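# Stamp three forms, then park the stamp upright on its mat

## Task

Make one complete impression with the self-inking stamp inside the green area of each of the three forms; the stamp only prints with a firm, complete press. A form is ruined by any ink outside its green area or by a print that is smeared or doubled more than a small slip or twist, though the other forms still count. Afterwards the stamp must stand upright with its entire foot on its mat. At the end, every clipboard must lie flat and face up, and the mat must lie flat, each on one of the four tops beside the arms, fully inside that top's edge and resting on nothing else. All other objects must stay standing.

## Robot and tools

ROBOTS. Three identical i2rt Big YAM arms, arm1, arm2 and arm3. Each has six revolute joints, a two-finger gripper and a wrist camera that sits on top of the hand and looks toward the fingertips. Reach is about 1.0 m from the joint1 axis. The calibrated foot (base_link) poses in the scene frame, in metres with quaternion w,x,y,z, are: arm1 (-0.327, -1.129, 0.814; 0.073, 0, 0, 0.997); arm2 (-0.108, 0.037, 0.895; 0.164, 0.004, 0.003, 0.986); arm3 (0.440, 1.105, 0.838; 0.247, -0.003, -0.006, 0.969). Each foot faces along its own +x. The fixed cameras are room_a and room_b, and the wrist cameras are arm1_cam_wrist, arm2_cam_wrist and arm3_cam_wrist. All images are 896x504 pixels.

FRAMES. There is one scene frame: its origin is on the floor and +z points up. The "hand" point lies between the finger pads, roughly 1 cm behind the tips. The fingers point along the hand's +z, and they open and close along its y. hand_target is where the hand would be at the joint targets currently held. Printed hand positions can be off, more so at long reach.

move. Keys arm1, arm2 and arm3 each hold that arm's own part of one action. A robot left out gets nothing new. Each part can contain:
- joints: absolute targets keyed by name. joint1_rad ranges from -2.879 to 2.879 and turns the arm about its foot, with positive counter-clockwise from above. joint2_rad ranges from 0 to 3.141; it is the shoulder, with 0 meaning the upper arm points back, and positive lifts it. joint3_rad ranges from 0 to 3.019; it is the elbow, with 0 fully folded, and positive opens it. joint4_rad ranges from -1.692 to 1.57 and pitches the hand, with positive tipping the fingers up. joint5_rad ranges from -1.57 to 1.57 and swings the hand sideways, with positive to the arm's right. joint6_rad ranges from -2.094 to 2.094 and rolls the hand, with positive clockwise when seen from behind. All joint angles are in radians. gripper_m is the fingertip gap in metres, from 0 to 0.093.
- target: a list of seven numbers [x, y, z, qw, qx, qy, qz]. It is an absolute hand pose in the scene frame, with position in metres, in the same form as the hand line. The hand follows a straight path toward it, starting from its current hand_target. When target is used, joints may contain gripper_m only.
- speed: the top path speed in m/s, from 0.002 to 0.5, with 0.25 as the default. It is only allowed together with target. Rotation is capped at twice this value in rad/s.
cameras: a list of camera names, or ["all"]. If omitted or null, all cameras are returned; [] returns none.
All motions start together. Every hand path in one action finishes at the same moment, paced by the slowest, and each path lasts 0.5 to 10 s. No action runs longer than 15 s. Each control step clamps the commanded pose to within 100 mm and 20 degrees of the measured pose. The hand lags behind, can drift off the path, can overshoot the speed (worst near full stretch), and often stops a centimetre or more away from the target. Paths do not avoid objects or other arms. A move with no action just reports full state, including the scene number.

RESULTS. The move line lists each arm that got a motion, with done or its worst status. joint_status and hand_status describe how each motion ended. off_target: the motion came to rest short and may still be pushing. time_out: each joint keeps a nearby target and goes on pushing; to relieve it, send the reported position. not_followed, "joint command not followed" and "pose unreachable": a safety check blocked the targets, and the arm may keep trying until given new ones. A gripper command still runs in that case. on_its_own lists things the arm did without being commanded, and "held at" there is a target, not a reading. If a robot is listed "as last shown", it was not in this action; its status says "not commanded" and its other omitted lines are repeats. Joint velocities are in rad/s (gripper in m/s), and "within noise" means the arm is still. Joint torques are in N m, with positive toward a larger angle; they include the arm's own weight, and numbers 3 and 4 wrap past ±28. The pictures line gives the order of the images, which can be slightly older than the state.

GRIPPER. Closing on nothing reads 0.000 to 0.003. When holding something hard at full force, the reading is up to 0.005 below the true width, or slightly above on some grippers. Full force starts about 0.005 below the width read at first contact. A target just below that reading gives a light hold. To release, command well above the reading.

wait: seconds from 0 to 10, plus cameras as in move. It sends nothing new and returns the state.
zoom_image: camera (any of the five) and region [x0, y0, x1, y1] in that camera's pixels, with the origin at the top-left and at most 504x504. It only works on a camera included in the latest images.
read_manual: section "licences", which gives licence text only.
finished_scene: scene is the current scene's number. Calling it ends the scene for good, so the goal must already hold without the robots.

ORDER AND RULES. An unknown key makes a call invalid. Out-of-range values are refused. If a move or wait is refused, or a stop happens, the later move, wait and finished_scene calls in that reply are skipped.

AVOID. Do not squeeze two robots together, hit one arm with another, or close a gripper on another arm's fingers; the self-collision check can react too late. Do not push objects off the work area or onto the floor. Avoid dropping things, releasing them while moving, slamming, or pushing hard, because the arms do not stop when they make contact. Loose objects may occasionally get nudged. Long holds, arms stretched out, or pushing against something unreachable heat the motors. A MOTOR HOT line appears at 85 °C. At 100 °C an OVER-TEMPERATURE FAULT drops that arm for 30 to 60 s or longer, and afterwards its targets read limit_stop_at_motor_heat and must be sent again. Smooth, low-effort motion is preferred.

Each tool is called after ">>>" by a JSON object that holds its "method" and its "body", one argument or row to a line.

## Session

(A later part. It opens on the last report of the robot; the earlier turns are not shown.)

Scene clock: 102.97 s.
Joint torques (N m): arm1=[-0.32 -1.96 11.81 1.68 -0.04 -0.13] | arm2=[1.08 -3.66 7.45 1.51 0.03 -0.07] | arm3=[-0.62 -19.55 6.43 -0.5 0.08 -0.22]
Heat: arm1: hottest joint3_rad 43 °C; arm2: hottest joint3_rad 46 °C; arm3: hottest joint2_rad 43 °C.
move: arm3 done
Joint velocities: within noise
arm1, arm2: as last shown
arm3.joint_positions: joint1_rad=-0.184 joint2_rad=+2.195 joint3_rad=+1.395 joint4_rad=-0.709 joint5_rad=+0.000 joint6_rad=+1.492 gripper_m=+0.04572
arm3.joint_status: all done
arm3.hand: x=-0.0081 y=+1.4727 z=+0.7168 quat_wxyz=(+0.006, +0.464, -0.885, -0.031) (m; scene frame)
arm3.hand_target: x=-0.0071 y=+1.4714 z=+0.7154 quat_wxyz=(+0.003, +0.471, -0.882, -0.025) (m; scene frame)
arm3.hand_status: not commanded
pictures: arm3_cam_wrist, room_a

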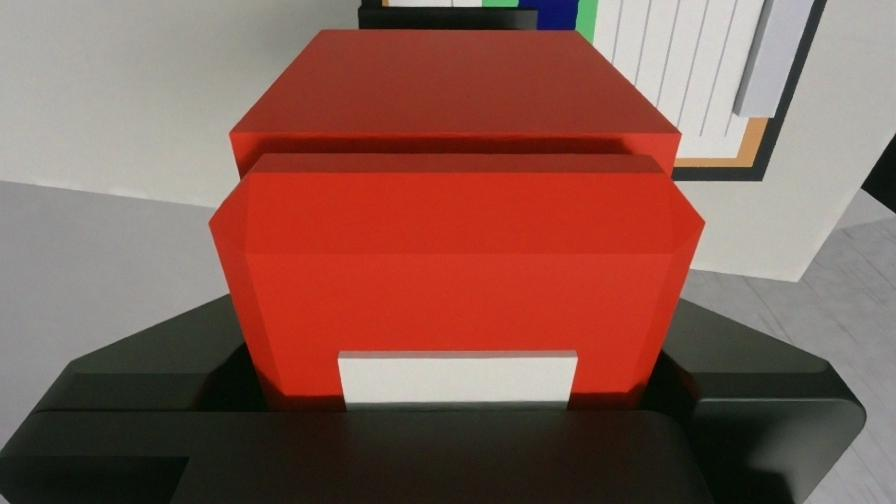

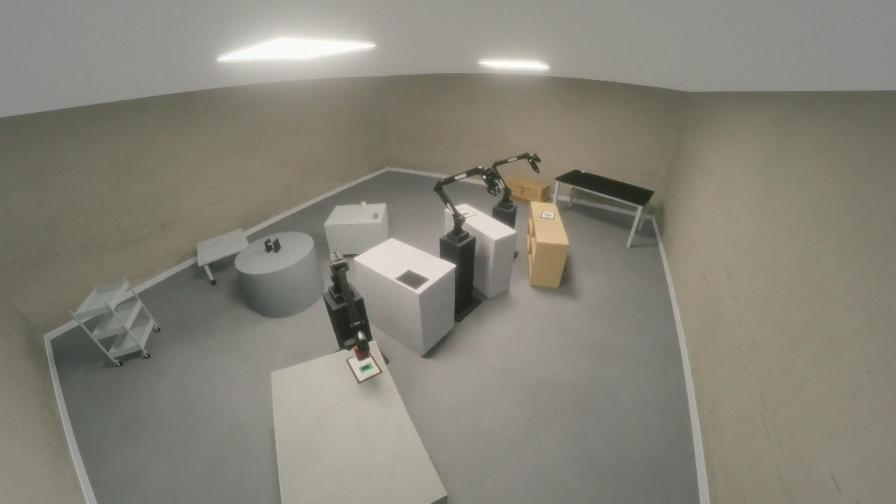

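>>> {"method": "move", "body": {
  "arm3": {"joints":{"joint2_rad":1.8,"joint3_rad":1.55,"joint4_rad":-1.31,"joint6_rad":1.2}},
  "cameras": []
}}

>>> {"method": "move", "body": {
  "arm3": {"joints":{"joint1_rad":1.25,"joint6_rad":1.02}},
  "cameras": ["arm3_cam_wrist","room_a"]
}}

>>> {"method": "zoom_image", "body": {
  "camera": "room_a",
  "region": [350, 220, 470, 320]
}}

Scene clock: 104.83 s.
Joint torques (N m): arm1=[-0.44 -1.9 11.82 1.68 -0.04 -0.13] | arm2=[0.73 -4.01 7.42 1.5 0.08 -0.06] | arm3=[-0.79 -17.96 10.37 -0.65 0.08 -0.22]
Heat: arm1: hottest joint3_rad 43 °C; arm2: hottest joint3_rad 46 °C; arm3: hottest joint2_rad 43 °C.
move: arm3 done
Joint velocities: within noise
arm1, arm2: as last shown
arm3.joint_positions: joint1_rad=-0.184 joint2_rad=+1.810 joint3_rad=+1.525 joint4_rad=-1.297 joint5_rad=+0.000 joint6_rad=+1.228 gripper_m=+0.04573
arm3.joint_status: all done
arm3.hand: x=+0.0191 y=+1.4463 z=+0.9675 quat_wxyz=(-0.008, +0.577, -0.817, +0.003) (m; scene frame)
arm3.hand_target: x=+0.0146 y=+1.4492 z=+0.9817 quat_wxyz=(-0.005, +0.585, -0.811, -0.007) (m; scene frame)
arm3.hand_status: not commanded
pictures: none
No camera images: "cameras" was empty.

Scene clock: 106.63 s.
Joint torques (N m): arm1=[-0.38 -1.9 11.82 1.68 -0.04 -0.13] | arm2=[1.32 -3.66 7.28 1.59 0.05 -0.03] | arm3=[-0.5 -18.08 10.3 -0.65 0.06 -0.2]
Heat: arm1: hottest joint3_rad 43 °C; arm2: hottest joint3_rad 46 °C; arm3: hottest joint2_rad 43 °C.
move: arm3 done
Joint velocities: within noise
arm1, arm2: as last shown
arm3.joint_positions: joint1_rad=+1.250 joint2_rad=+1.810 joint3_rad=+1.525 joint4_rad=-1.298 joint5_rad=+0.000 joint6_rad=+1.026 gripper_m=+0.04577
arm3.joint_status: all done
arm3.hand: x=+0.0426 y=+0.7352 z=+0.9608 quat_wxyz=(-0.010, +0.990, -0.137, +0.007) (m; scene frame)
arm3.hand_target: x=+0.0382 y=+0.7313 z=+0.9749 quat_wxyz=(-0.001, +0.992, -0.130, +0.000) (m; scene frame)
arm3.hand_status: not commanded
pictures: arm3_cam_wrist, room_a

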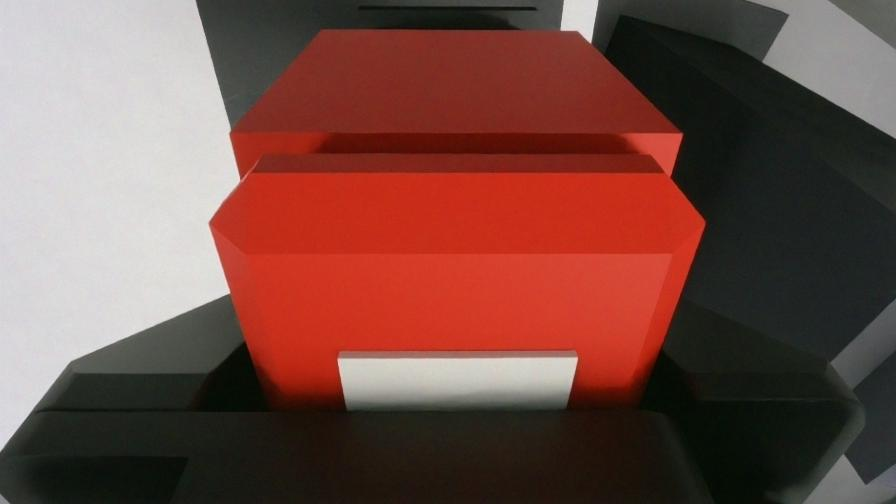

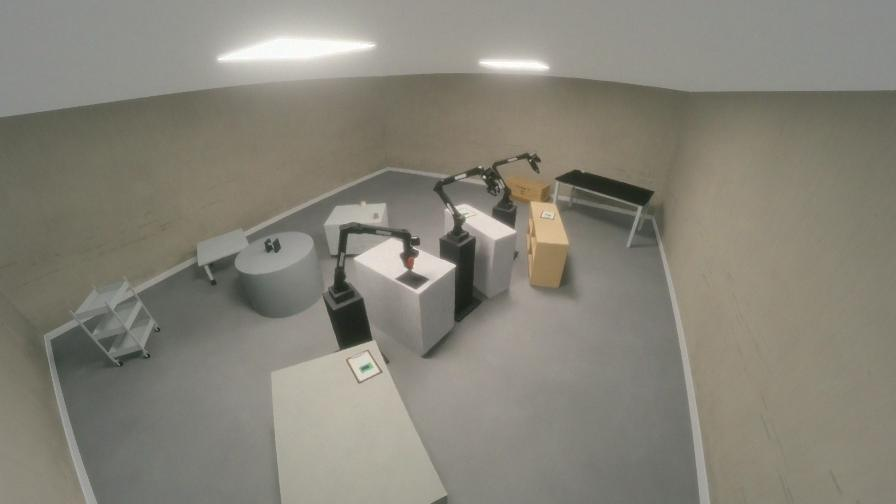

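Scaled by 4.200 from the camera's 896x504 image, which has a finer 1280x720 frame.

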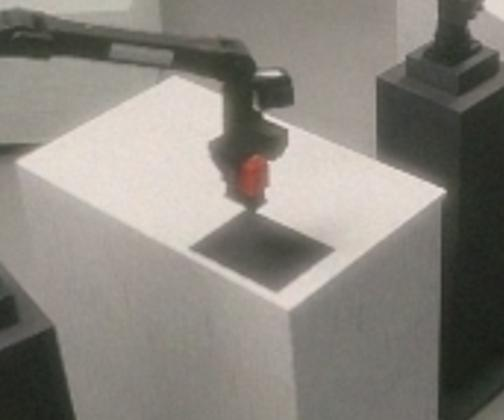

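>>> {"method": "move", "body": {
  "arm3": {"joints":{"joint1_rad":1.28,"joint2_rad":1.945,"joint3_rad":1.515,"joint4_rad":-1.095,"joint6_rad":1.05}},
  "cameras": ["arm3_cam_wrist","room_a","room_b"]
}}

>>> {"method": "zoom_image", "body": {
  "camera": "room_a",
  "region": [380, 240, 440, 300]
}}

Scene clock: 108.33 s.
Joint torques (N m): arm1=[-0.38 -2.02 11.81 1.68 -0.04 -0.13] | arm2=[1.08 -3.43 7.35 1.46 0.03 -0.06] | arm3=[-0.38 -20.37 7.69 0.49 0.06 0.1]
Heat: arm1: hottest joint3_rad 43 °C; arm2: hottest joint3_rad 46 °C; arm3: hottest joint2_rad 44 °C.
move: arm3 done
Joint velocities: within noise
arm1, arm2: as last shown
arm3.joint_positions: joint1_rad=+1.275 joint2_rad=+1.963 joint3_rad=+1.515 joint4_rad=-1.109 joint5_rad=+0.000 joint6_rad=+1.030 gripper_m=+0.04577
arm3.joint_status: all done
arm3.hand: x=+0.0272 y=+0.7011 z=+0.8743 quat_wxyz=(+0.000, +0.992, -0.127, +0.000) (m; scene frame)
arm3.hand_target: x=+0.0256 y=+0.6957 z=+0.8839 quat_wxyz=(+0.012, +0.991, -0.134, -0.010) (m; scene frame)
arm3.hand_status: not commanded
pictures: arm3_cam_wrist, room_a, room_b

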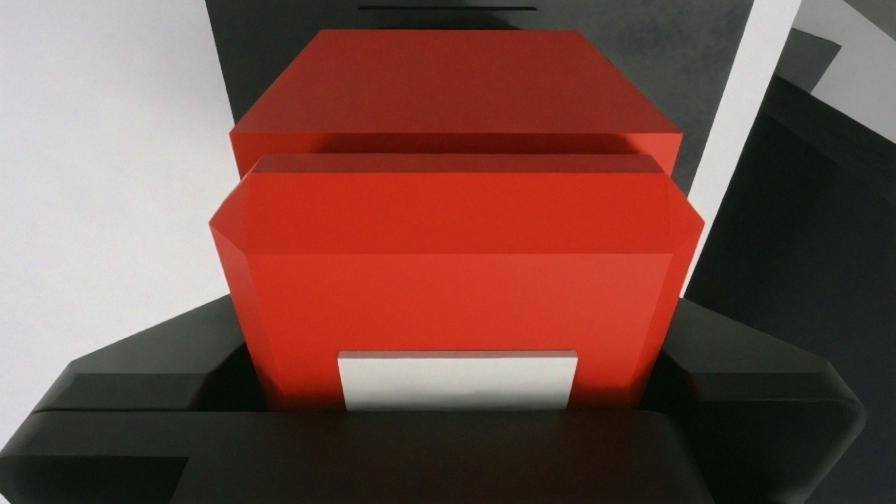

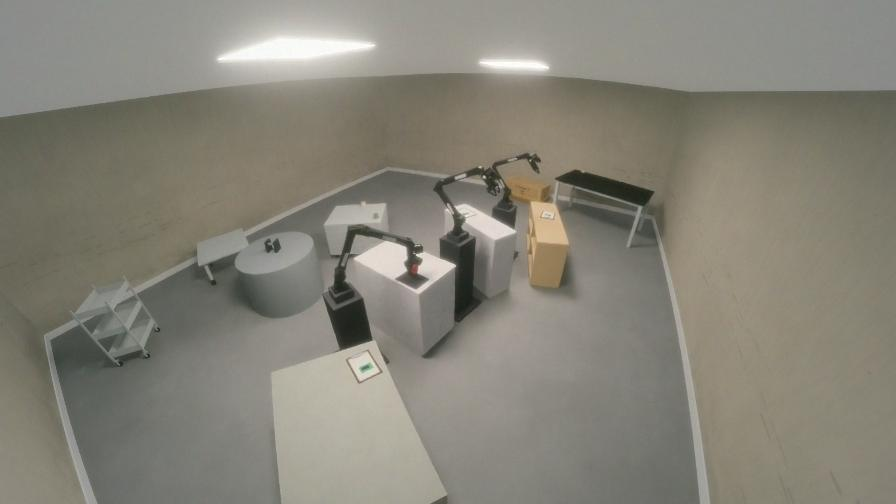

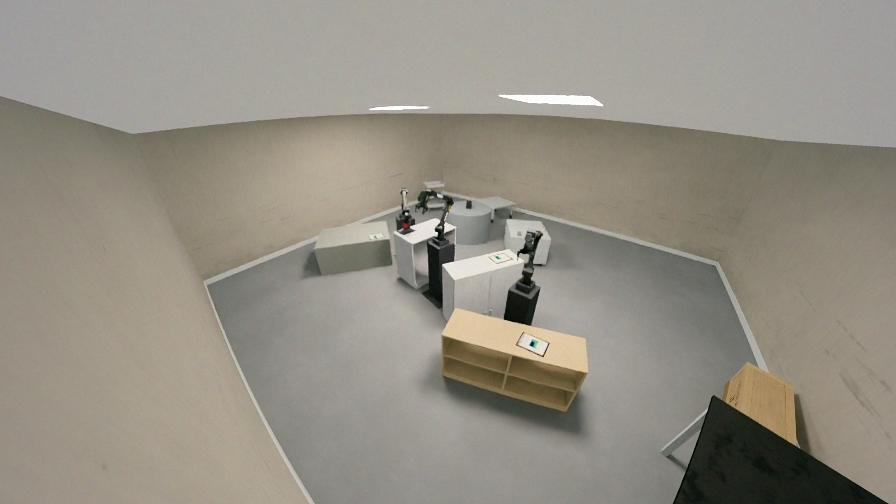

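Scaled by 8.400 from the camera's 896x504 image, which has a finer 1280x720 frame.

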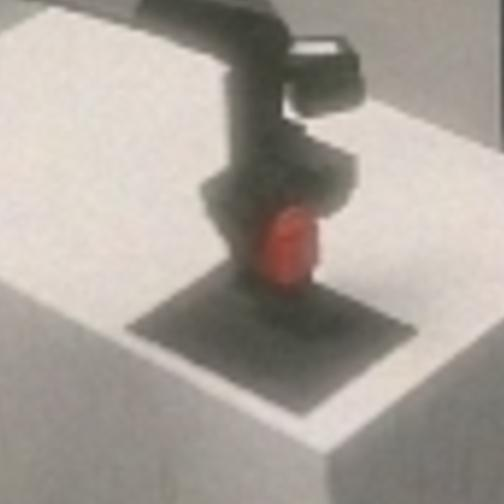

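>>> {"method": "move", "body": {
  "arm3": {"joints":{"joint2_rad":1.985,"joint3_rad":1.485,"joint4_rad":-1.03}},
  "cameras": ["arm3_cam_wrist"]
}}

>>> {"method": "move", "body": {
  "arm3": {"joints":{"joint2_rad":2.015,"joint3_rad":1.475,"joint4_rad":-1.01}},
  "cameras": ["arm3_cam_wrist"]
}}

Scene clock: 109.57 s.
Joint torques (N m): arm1=[-0.38 -1.9 11.81 1.69 -0.03 -0.13] | arm2=[1.38 -3.31 7.24 1.59 0.02 -0.06] | arm3=[-0.09 -18.37 6.89 0.64 0.06 0.09]
Heat: arm1: hottest joint3_rad 43 °C; arm2: hottest joint3_rad 46 °C; arm3: hottest joint2_rad 44 °C.
move: arm3 done
Joint velocities: within noise
arm1, arm2: as last shown
arm3.joint_positions: joint1_rad=+1.275 joint2_rad=+1.976 joint3_rad=+1.494 joint4_rad=-1.045 joint5_rad=+0.000 joint6_rad=+1.032 gripper_m=+0.04577
arm3.joint_status: all done
arm3.hand: x=+0.0232 y=+0.6972 z=+0.8597 quat_wxyz=(+0.012, +0.992, -0.128, -0.010) (m; scene frame)
arm3.hand_target: x=+0.0261 y=+0.6961 z=+0.8517 quat_wxyz=(+0.011, +0.991, -0.134, -0.009) (m; scene frame)
arm3.hand_status: not commanded
pictures: arm3_cam_wrist

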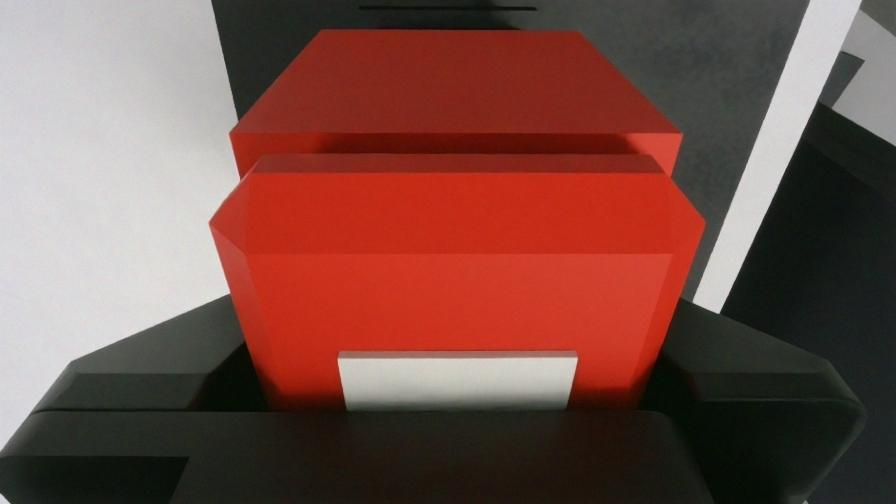

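Scene clock: 110.43 s.
Joint torques (N m): arm1=[-0.38 -1.96 11.82 1.66 -0.04 -0.13] | arm2=[1.2 -2.84 7.49 1.36 0.04 -0.05] | arm3=[0.26 -19.43 6.94 0.57 0.07 0.11]
Heat: arm1: hottest joint3_rad 43 °C; arm2: hottest joint3_rad 46 °C; arm3: hottest joint2_rad 44 °C.
move: arm3 done
Joint velocities: within noise
arm1, arm2: as last shown
arm3.joint_positions: joint1_rad=+1.275 joint2_rad=+2.010 joint3_rad=+1.482 joint4_rad=-1.025 joint5_rad=+0.000 joint6_rad=+1.032 gripper_m=+0.04577
arm3.joint_status: all done
arm3.hand: x=+0.0263 y=+0.7003 z=+0.8369 quat_wxyz=(+0.002, +0.992, -0.128, -0.002) (m; scene frame)
arm3.hand_target: x=+0.0284 y=+0.6985 z=+0.8319 quat_wxyz=(+0.003, +0.991, -0.134, -0.003) (m; scene frame)
arm3.hand_status: not commanded
pictures: arm3_cam_wrist

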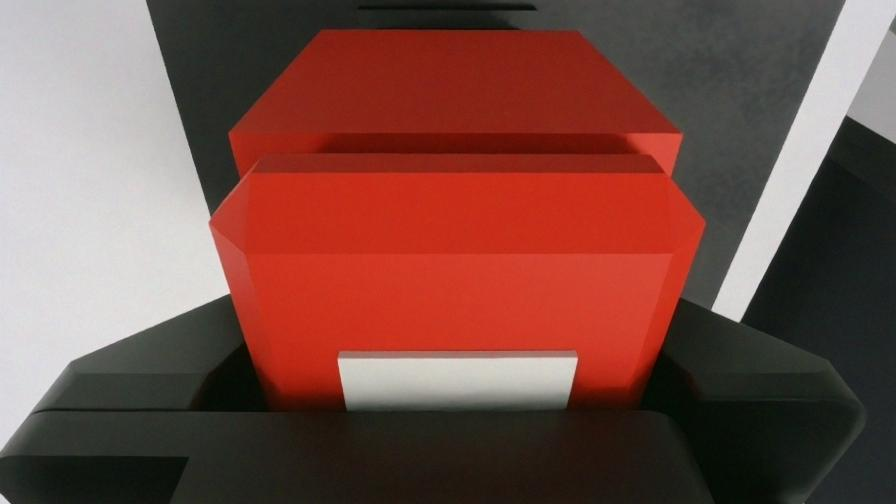

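>>> {"method": "move", "body": {
  "arm3": {"joints":{"joint2_rad":2.035,"joint3_rad":1.47,"joint4_rad":-0.99}},
  "cameras": ["arm3_cam_wrist"]
}}

>>> {"method": "move", "body": {
  "arm3": {"joints":{"joint2_rad":2.055,"joint3_rad":1.465,"joint4_rad":-0.985}},
  "cameras": ["arm3_cam_wrist"]
}}

Scene clock: 111.07 s.
Joint torques (N m): arm1=[-0.38 -2.02 11.81 1.66 -0.04 -0.13] | arm2=[1.44 -3.37 7.45 1.73 0 -0.08] | arm3=[-0.15 -17.67 6.45 0.94 0.08 0.1]
Heat: arm1: hottest joint3_rad 43 °C; arm2: hottest joint3_rad 46 °C; arm3: hottest joint2_rad 44 °C.
move: arm3 done
Joint velocities: within noise
arm1.joint_positions: joint1_rad=+0.189 joint2_rad=+0.943 joint3_rad=+1.350 joint4_rad=-1.261 joint5_rad=+0.006 joint6_rad=-0.235 gripper_m=+0.09288
arm1.joint_status: not commanded
arm1.hand: x=-0.6937 y=-1.1429 z=+1.2566 quat_wxyz=(-0.036, +0.928, +0.129, -0.349) (m; scene frame)
arm1.hand_target: x=-0.6976 y=-1.1473 z=+1.2558 quat_wxyz=(-0.034, +0.926, +0.135, -0.350) (m; scene frame)
arm1.hand_status: not commanded
arm2.joint_positions: joint1_rad=+0.289 joint2_rad=+0.897 joint3_rad=+1.355 joint4_rad=-1.245 joint5_rad=+0.004 joint6_rad=+0.005 gripper_m=+0.09294
arm2.joint_status: not commanded
arm2.hand: x=-0.4582 y=+0.0549 z=+1.3620 quat_wxyz=(-0.006, +0.922, -0.023, -0.387) (m; scene frame)
arm2.hand_target: x=-0.4584 y=+0.0511 z=+1.3571 quat_wxyz=(-0.004, +0.925, -0.019, -0.380) (m; scene frame)
arm2.hand_status: not commanded
arm3.joint_positions: joint1_rad=+1.275 joint2_rad=+2.013 joint3_rad=+1.482 joint4_rad=-1.011 joint5_rad=+0.000 joint6_rad=+1.039 gripper_m=+0.04577
arm3.joint_status: all done
arm3.hand: x=+0.0241 y=+0.6981 z=+0.8354 quat_wxyz=(+0.006, +0.991, -0.132, -0.005) (m; scene frame)
arm3.hand_target: x=+0.0286 y=+0.6987 z=+0.8191 quat_wxyz=(+0.000, +0.991, -0.137, -0.001) (m; scene frame)
arm3.hand_status: not commanded
pictures: arm3_cam_wrist

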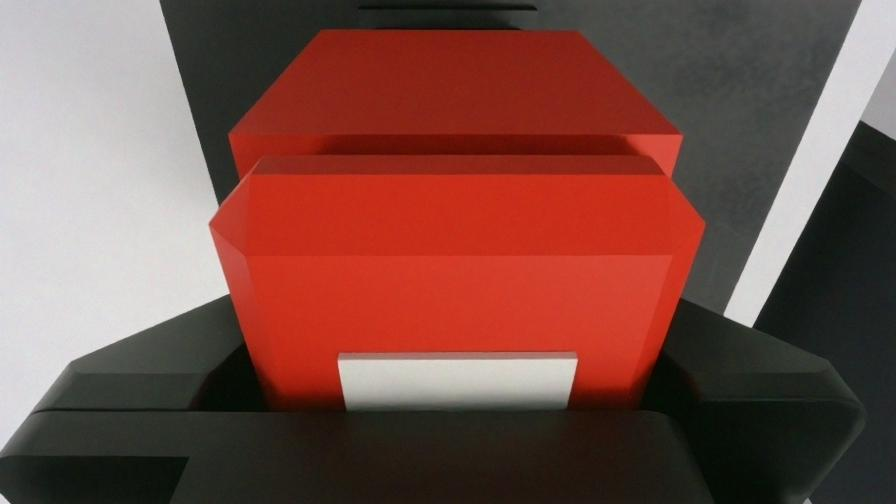

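Scene clock: 111.50 s.
Joint torques (N m): arm1=[-0.38 -1.96 11.82 1.69 -0.04 -0.13] | arm2=[1.26 -3.43 7.45 1.44 0.05 -0.07] | arm3=[-0.09 -16.32 6.09 1.06 0.08 0.07]
Heat: arm1: hottest joint3_rad 43 °C; arm2: hottest joint3_rad 46 °C; arm3: hottest joint2_rad 44 °C.
move: arm3 done
Joint velocities: within noise
arm1, arm2: as last shown
arm3.joint_positions: joint1_rad=+1.275 joint2_rad=+2.015 joint3_rad=+1.482 joint4_rad=-1.010 joint5_rad=+0.000 joint6_rad=+1.044 gripper_m=+0.04577
arm3.joint_status: all done
arm3.hand: x=+0.0240 y=+0.6980 z=+0.8346 quat_wxyz=(+0.006, +0.991, -0.134, -0.005) (m; scene frame)
arm3.hand_target: x=+0.0314 y=+0.7015 z=+0.8066 quat_wxyz=(-0.007, +0.990, -0.139, +0.005) (m; scene frame)
arm3.hand_status: not commanded
pictures: arm3_cam_wrist

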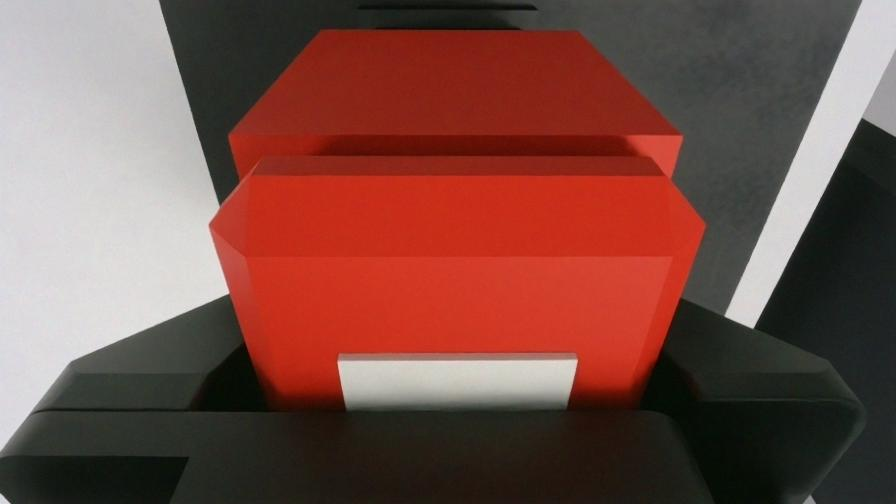

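Contact. Release, but ease first.

>>> {"method": "move", "body": {
  "arm3": {"joints":{"joint2_rad":2.025,"joint3_rad":1.475,"joint4_rad":-1.0,"gripper_m":0.055}},
  "cameras": []
}}

>>> {"method": "move", "body": {
  "arm3": {"joints":{"gripper_m":0.093}},
  "cameras": ["arm3_cam_wrist"]
}}

>>> {"method": "move", "body": {
  "arm3": {"target":[0.0245,0.6985,0.99,0.004,0.991,-0.134,-0.003],"speed":0.15},
  "cameras": ["arm3_cam_wrist"]
}}

>>> {"method": "move", "body": {
  "arm3": {"joints":{"joint1_rad":1.25,"joint2_rad":0.95,"joint3_rad":1.4,"joint4_rad":-1.25,"joint6_rad":0.0}},
  "cameras": ["arm3_cam_wrist","room_a","room_b"]
}}

>>> {"method": "zoom_image", "body": {
  "camera": "room_a",
  "region": [350, 220, 470, 320]
}}

>>> {"method": "zoom_image", "body": {
  "camera": "arm3_cam_wrist",
  "region": [330, 0, 660, 250]
}}

Scene clock: 112.23 s.
Joint torques (N m): arm1=[-0.32 -1.85 11.82 1.68 -0.04 -0.13] | arm2=[0.73 -2.96 7.61 1.57 -0.01 -0.08] | arm3=[-0.15 -18.49 6.89 0.39 0.08 0.07]
Heat: arm1: hottest joint3_rad 43 °C; arm2: hottest joint3_rad 46 °C; arm3: hottest joint2_rad 44 °C.
move: arm3 done
Joint velocities: within noise
arm1, arm2: as last shown
arm3.joint_positions: joint1_rad=+1.275 joint2_rad=+2.015 joint3_rad=+1.482 joint4_rad=-1.010 joint5_rad=+0.000 joint6_rad=+1.046 gripper_m=+0.05485
arm3.joint_status: all done
arm3.hand: x=+0.0241 y=+0.6980 z=+0.8343 quat_wxyz=(+0.006, +0.991, -0.135, -0.005) (m; scene frame)
arm3.hand_target: x=+0.0277 y=+0.6977 z=+0.8264 quat_wxyz=(+0.003, +0.990, -0.140, -0.003) (m; scene frame)
arm3.hand_status: not commanded
pictures: none
No camera images: "cameras" was empty.

Scene clock: 112.90 s.
Joint torques (N m): arm1=[-0.32 -1.9 11.82 1.68 -0.04 -0.13] | arm2=[0.26 -3.37 7.43 1.44 0.03 -0.07] | arm3=[-0.03 -18.67 6.86 0.4 0.07 0.08]
Heat: arm1: hottest joint3_rad 43 °C; arm2: hottest joint3_rad 46 °C; arm3: hottest joint2_rad 44 °C.
move: arm3 done
Joint velocities: within noise
arm1, arm2: as last shown
arm3.joint_positions: joint1_rad=+1.275 joint2_rad=+2.015 joint3_rad=+1.482 joint4_rad=-1.010 joint5_rad=+0.000 joint6_rad=+1.046 gripper_m=+0.09281
arm3.joint_status: all done
arm3.hand: x=+0.0241 y=+0.6980 z=+0.8343 quat_wxyz=(+0.006, +0.991, -0.135, -0.005) (m; scene frame)
arm3.hand_target: x=+0.0277 y=+0.6977 z=+0.8264 quat_wxyz=(+0.003, +0.990, -0.140, -0.003) (m; scene frame)
arm3.hand_status: not commanded
pictures: arm3_cam_wrist

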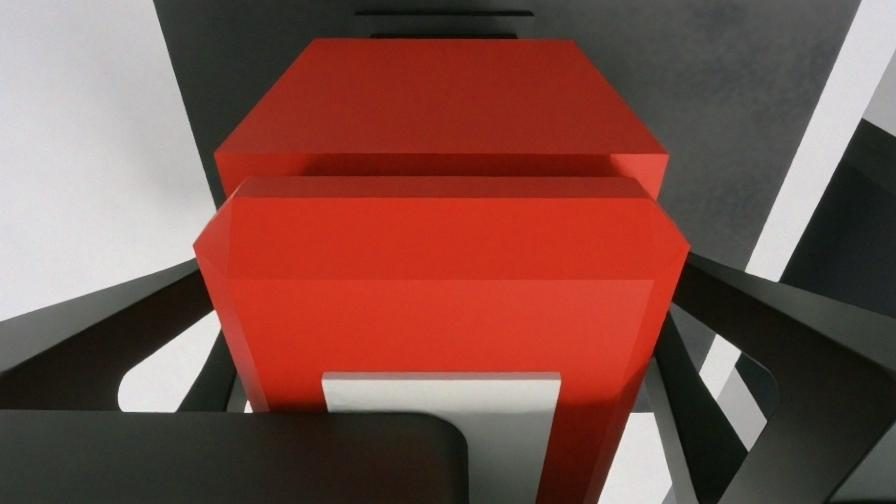

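Scene clock: 114.80 s.
Joint torques (N m): arm1=[-0.32 -1.96 11.82 1.66 -0.04 -0.13] | arm2=[1.26 -3.66 7.41 1.54 0.05 -0.11] | arm3=[-0.73 -18.67 13.16 -0.8 0 -0.09]
Heat: arm1: hottest joint3_rad 43 °C; arm2: hottest joint3_rad 45 °C; arm3: hottest joint2_rad 44 °C.
move: arm3 off_target
Joint velocities: within noise
arm1, arm2: as last shown
arm3.joint_positions: joint1_rad=+1.275 joint2_rad=+1.864 joint3_rad=+1.626 joint4_rad=-1.353 joint5_rad=+0.000 joint6_rad=+1.046 gripper_m=+0.09290
arm3.joint_status: not commanded
arm3.hand: x=+0.0368 y=+0.7103 z=+0.9685 quat_wxyz=(-0.013, +0.991, -0.135, +0.010) (m; scene frame)
arm3.hand_target: x=+0.0251 y=+0.6991 z=+0.9903 quat_wxyz=(+0.005, +0.991, -0.134, -0.004) (m; scene frame)
arm3.hand_status: off_target (0.027 m and 2.5 deg from the pose sent, 0.156 m and 0.3 deg at the start)
pictures: arm3_cam_wrist

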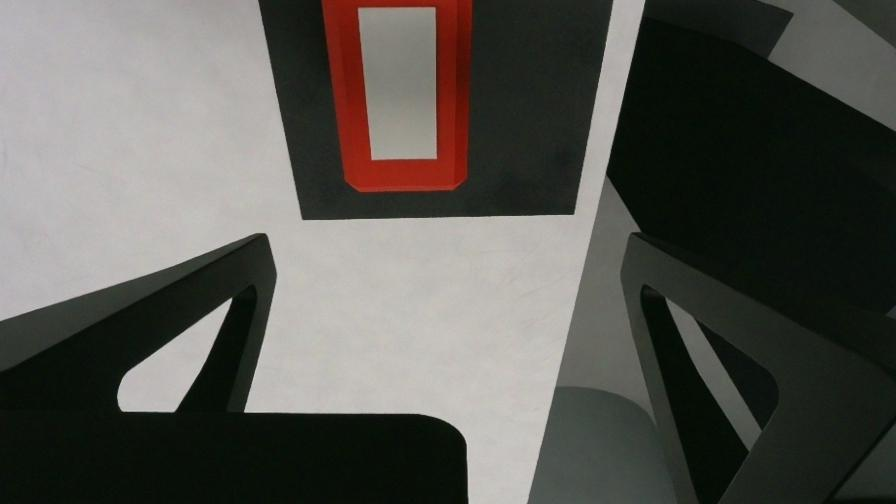

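Scene clock: 116.63 s.
Joint torques (N m): arm1=[-0.38 -1.96 11.82 1.68 -0.03 -0.13] | arm2=[1.67 -3.37 7.46 1.46 0.03 -0.04] | arm3=[-1.44 -5.83 8.57 2.09 -0.11 -0.24]
Heat: arm1: hottest joint3_rad 43 °C; arm2: hottest joint3_rad 45 °C; arm3: hottest joint2_rad 44 °C.
move: arm3 done
Joint velocities: within noise
arm1, arm2: as last shown
arm3.joint_positions: joint1_rad=+1.256 joint2_rad=+0.956 joint3_rad=+1.411 joint4_rad=-1.264 joint5_rad=+0.000 joint6_rad=+0.018 gripper_m=+0.09291
arm3.joint_status: all done
arm3.hand: x=+0.1652 y=+0.8460 z=+1.3024 quat_wxyz=(+0.138, +0.868, +0.336, -0.339) (m; scene frame)
arm3.hand_target: x=+0.1635 y=+0.8473 z=+1.3009 quat_wxyz=(+0.135, +0.865, +0.341, -0.343) (m; scene frame)
arm3.hand_status: not commanded
pictures: arm3_cam_wrist, room_a, room_b

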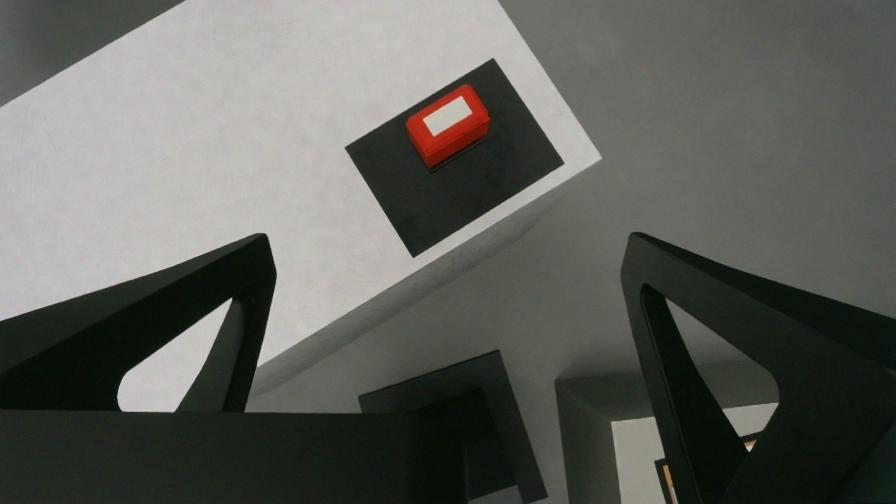

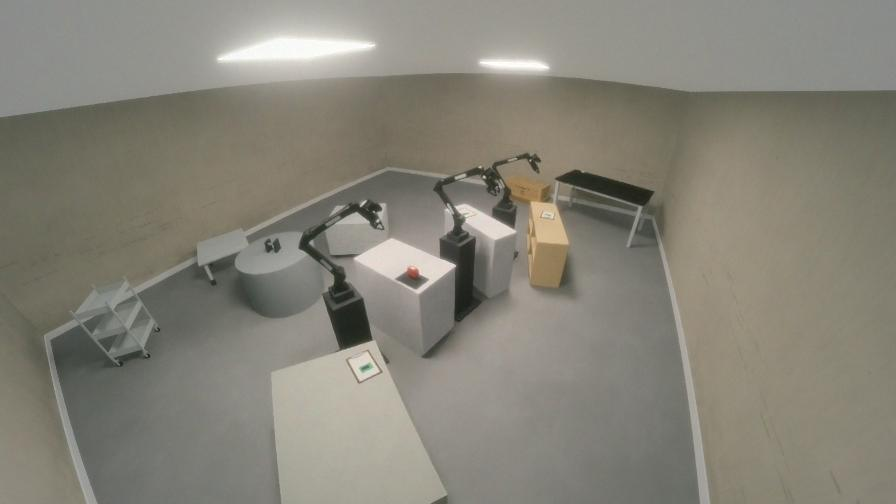

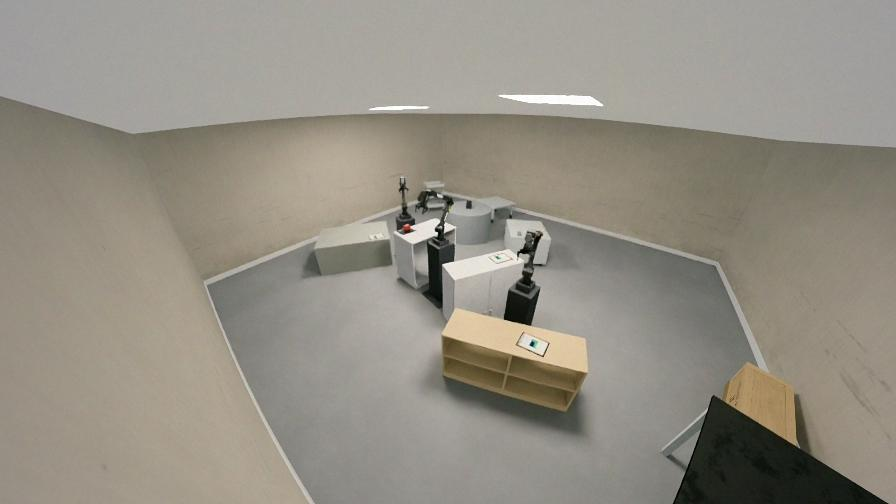

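Scaled by 4.200 from the camera's 896x504 image, which has a finer 1280x720 frame.

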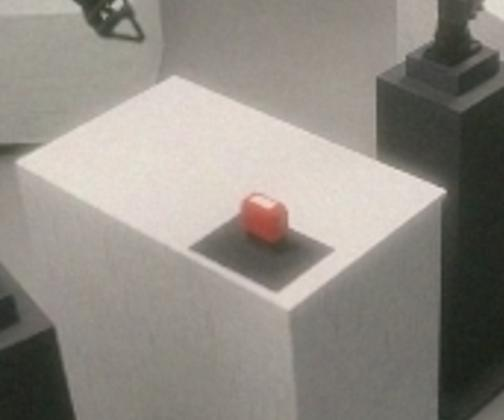

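Scaled by 1.527 from the camera's 896x504 image, which has a finer 1280x720 frame.

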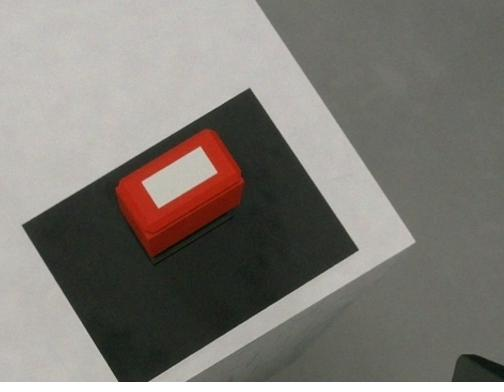

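>>> {"method": "finished_scene", "body": {
  "scene": 2
}}

The scene is finished: the task was done.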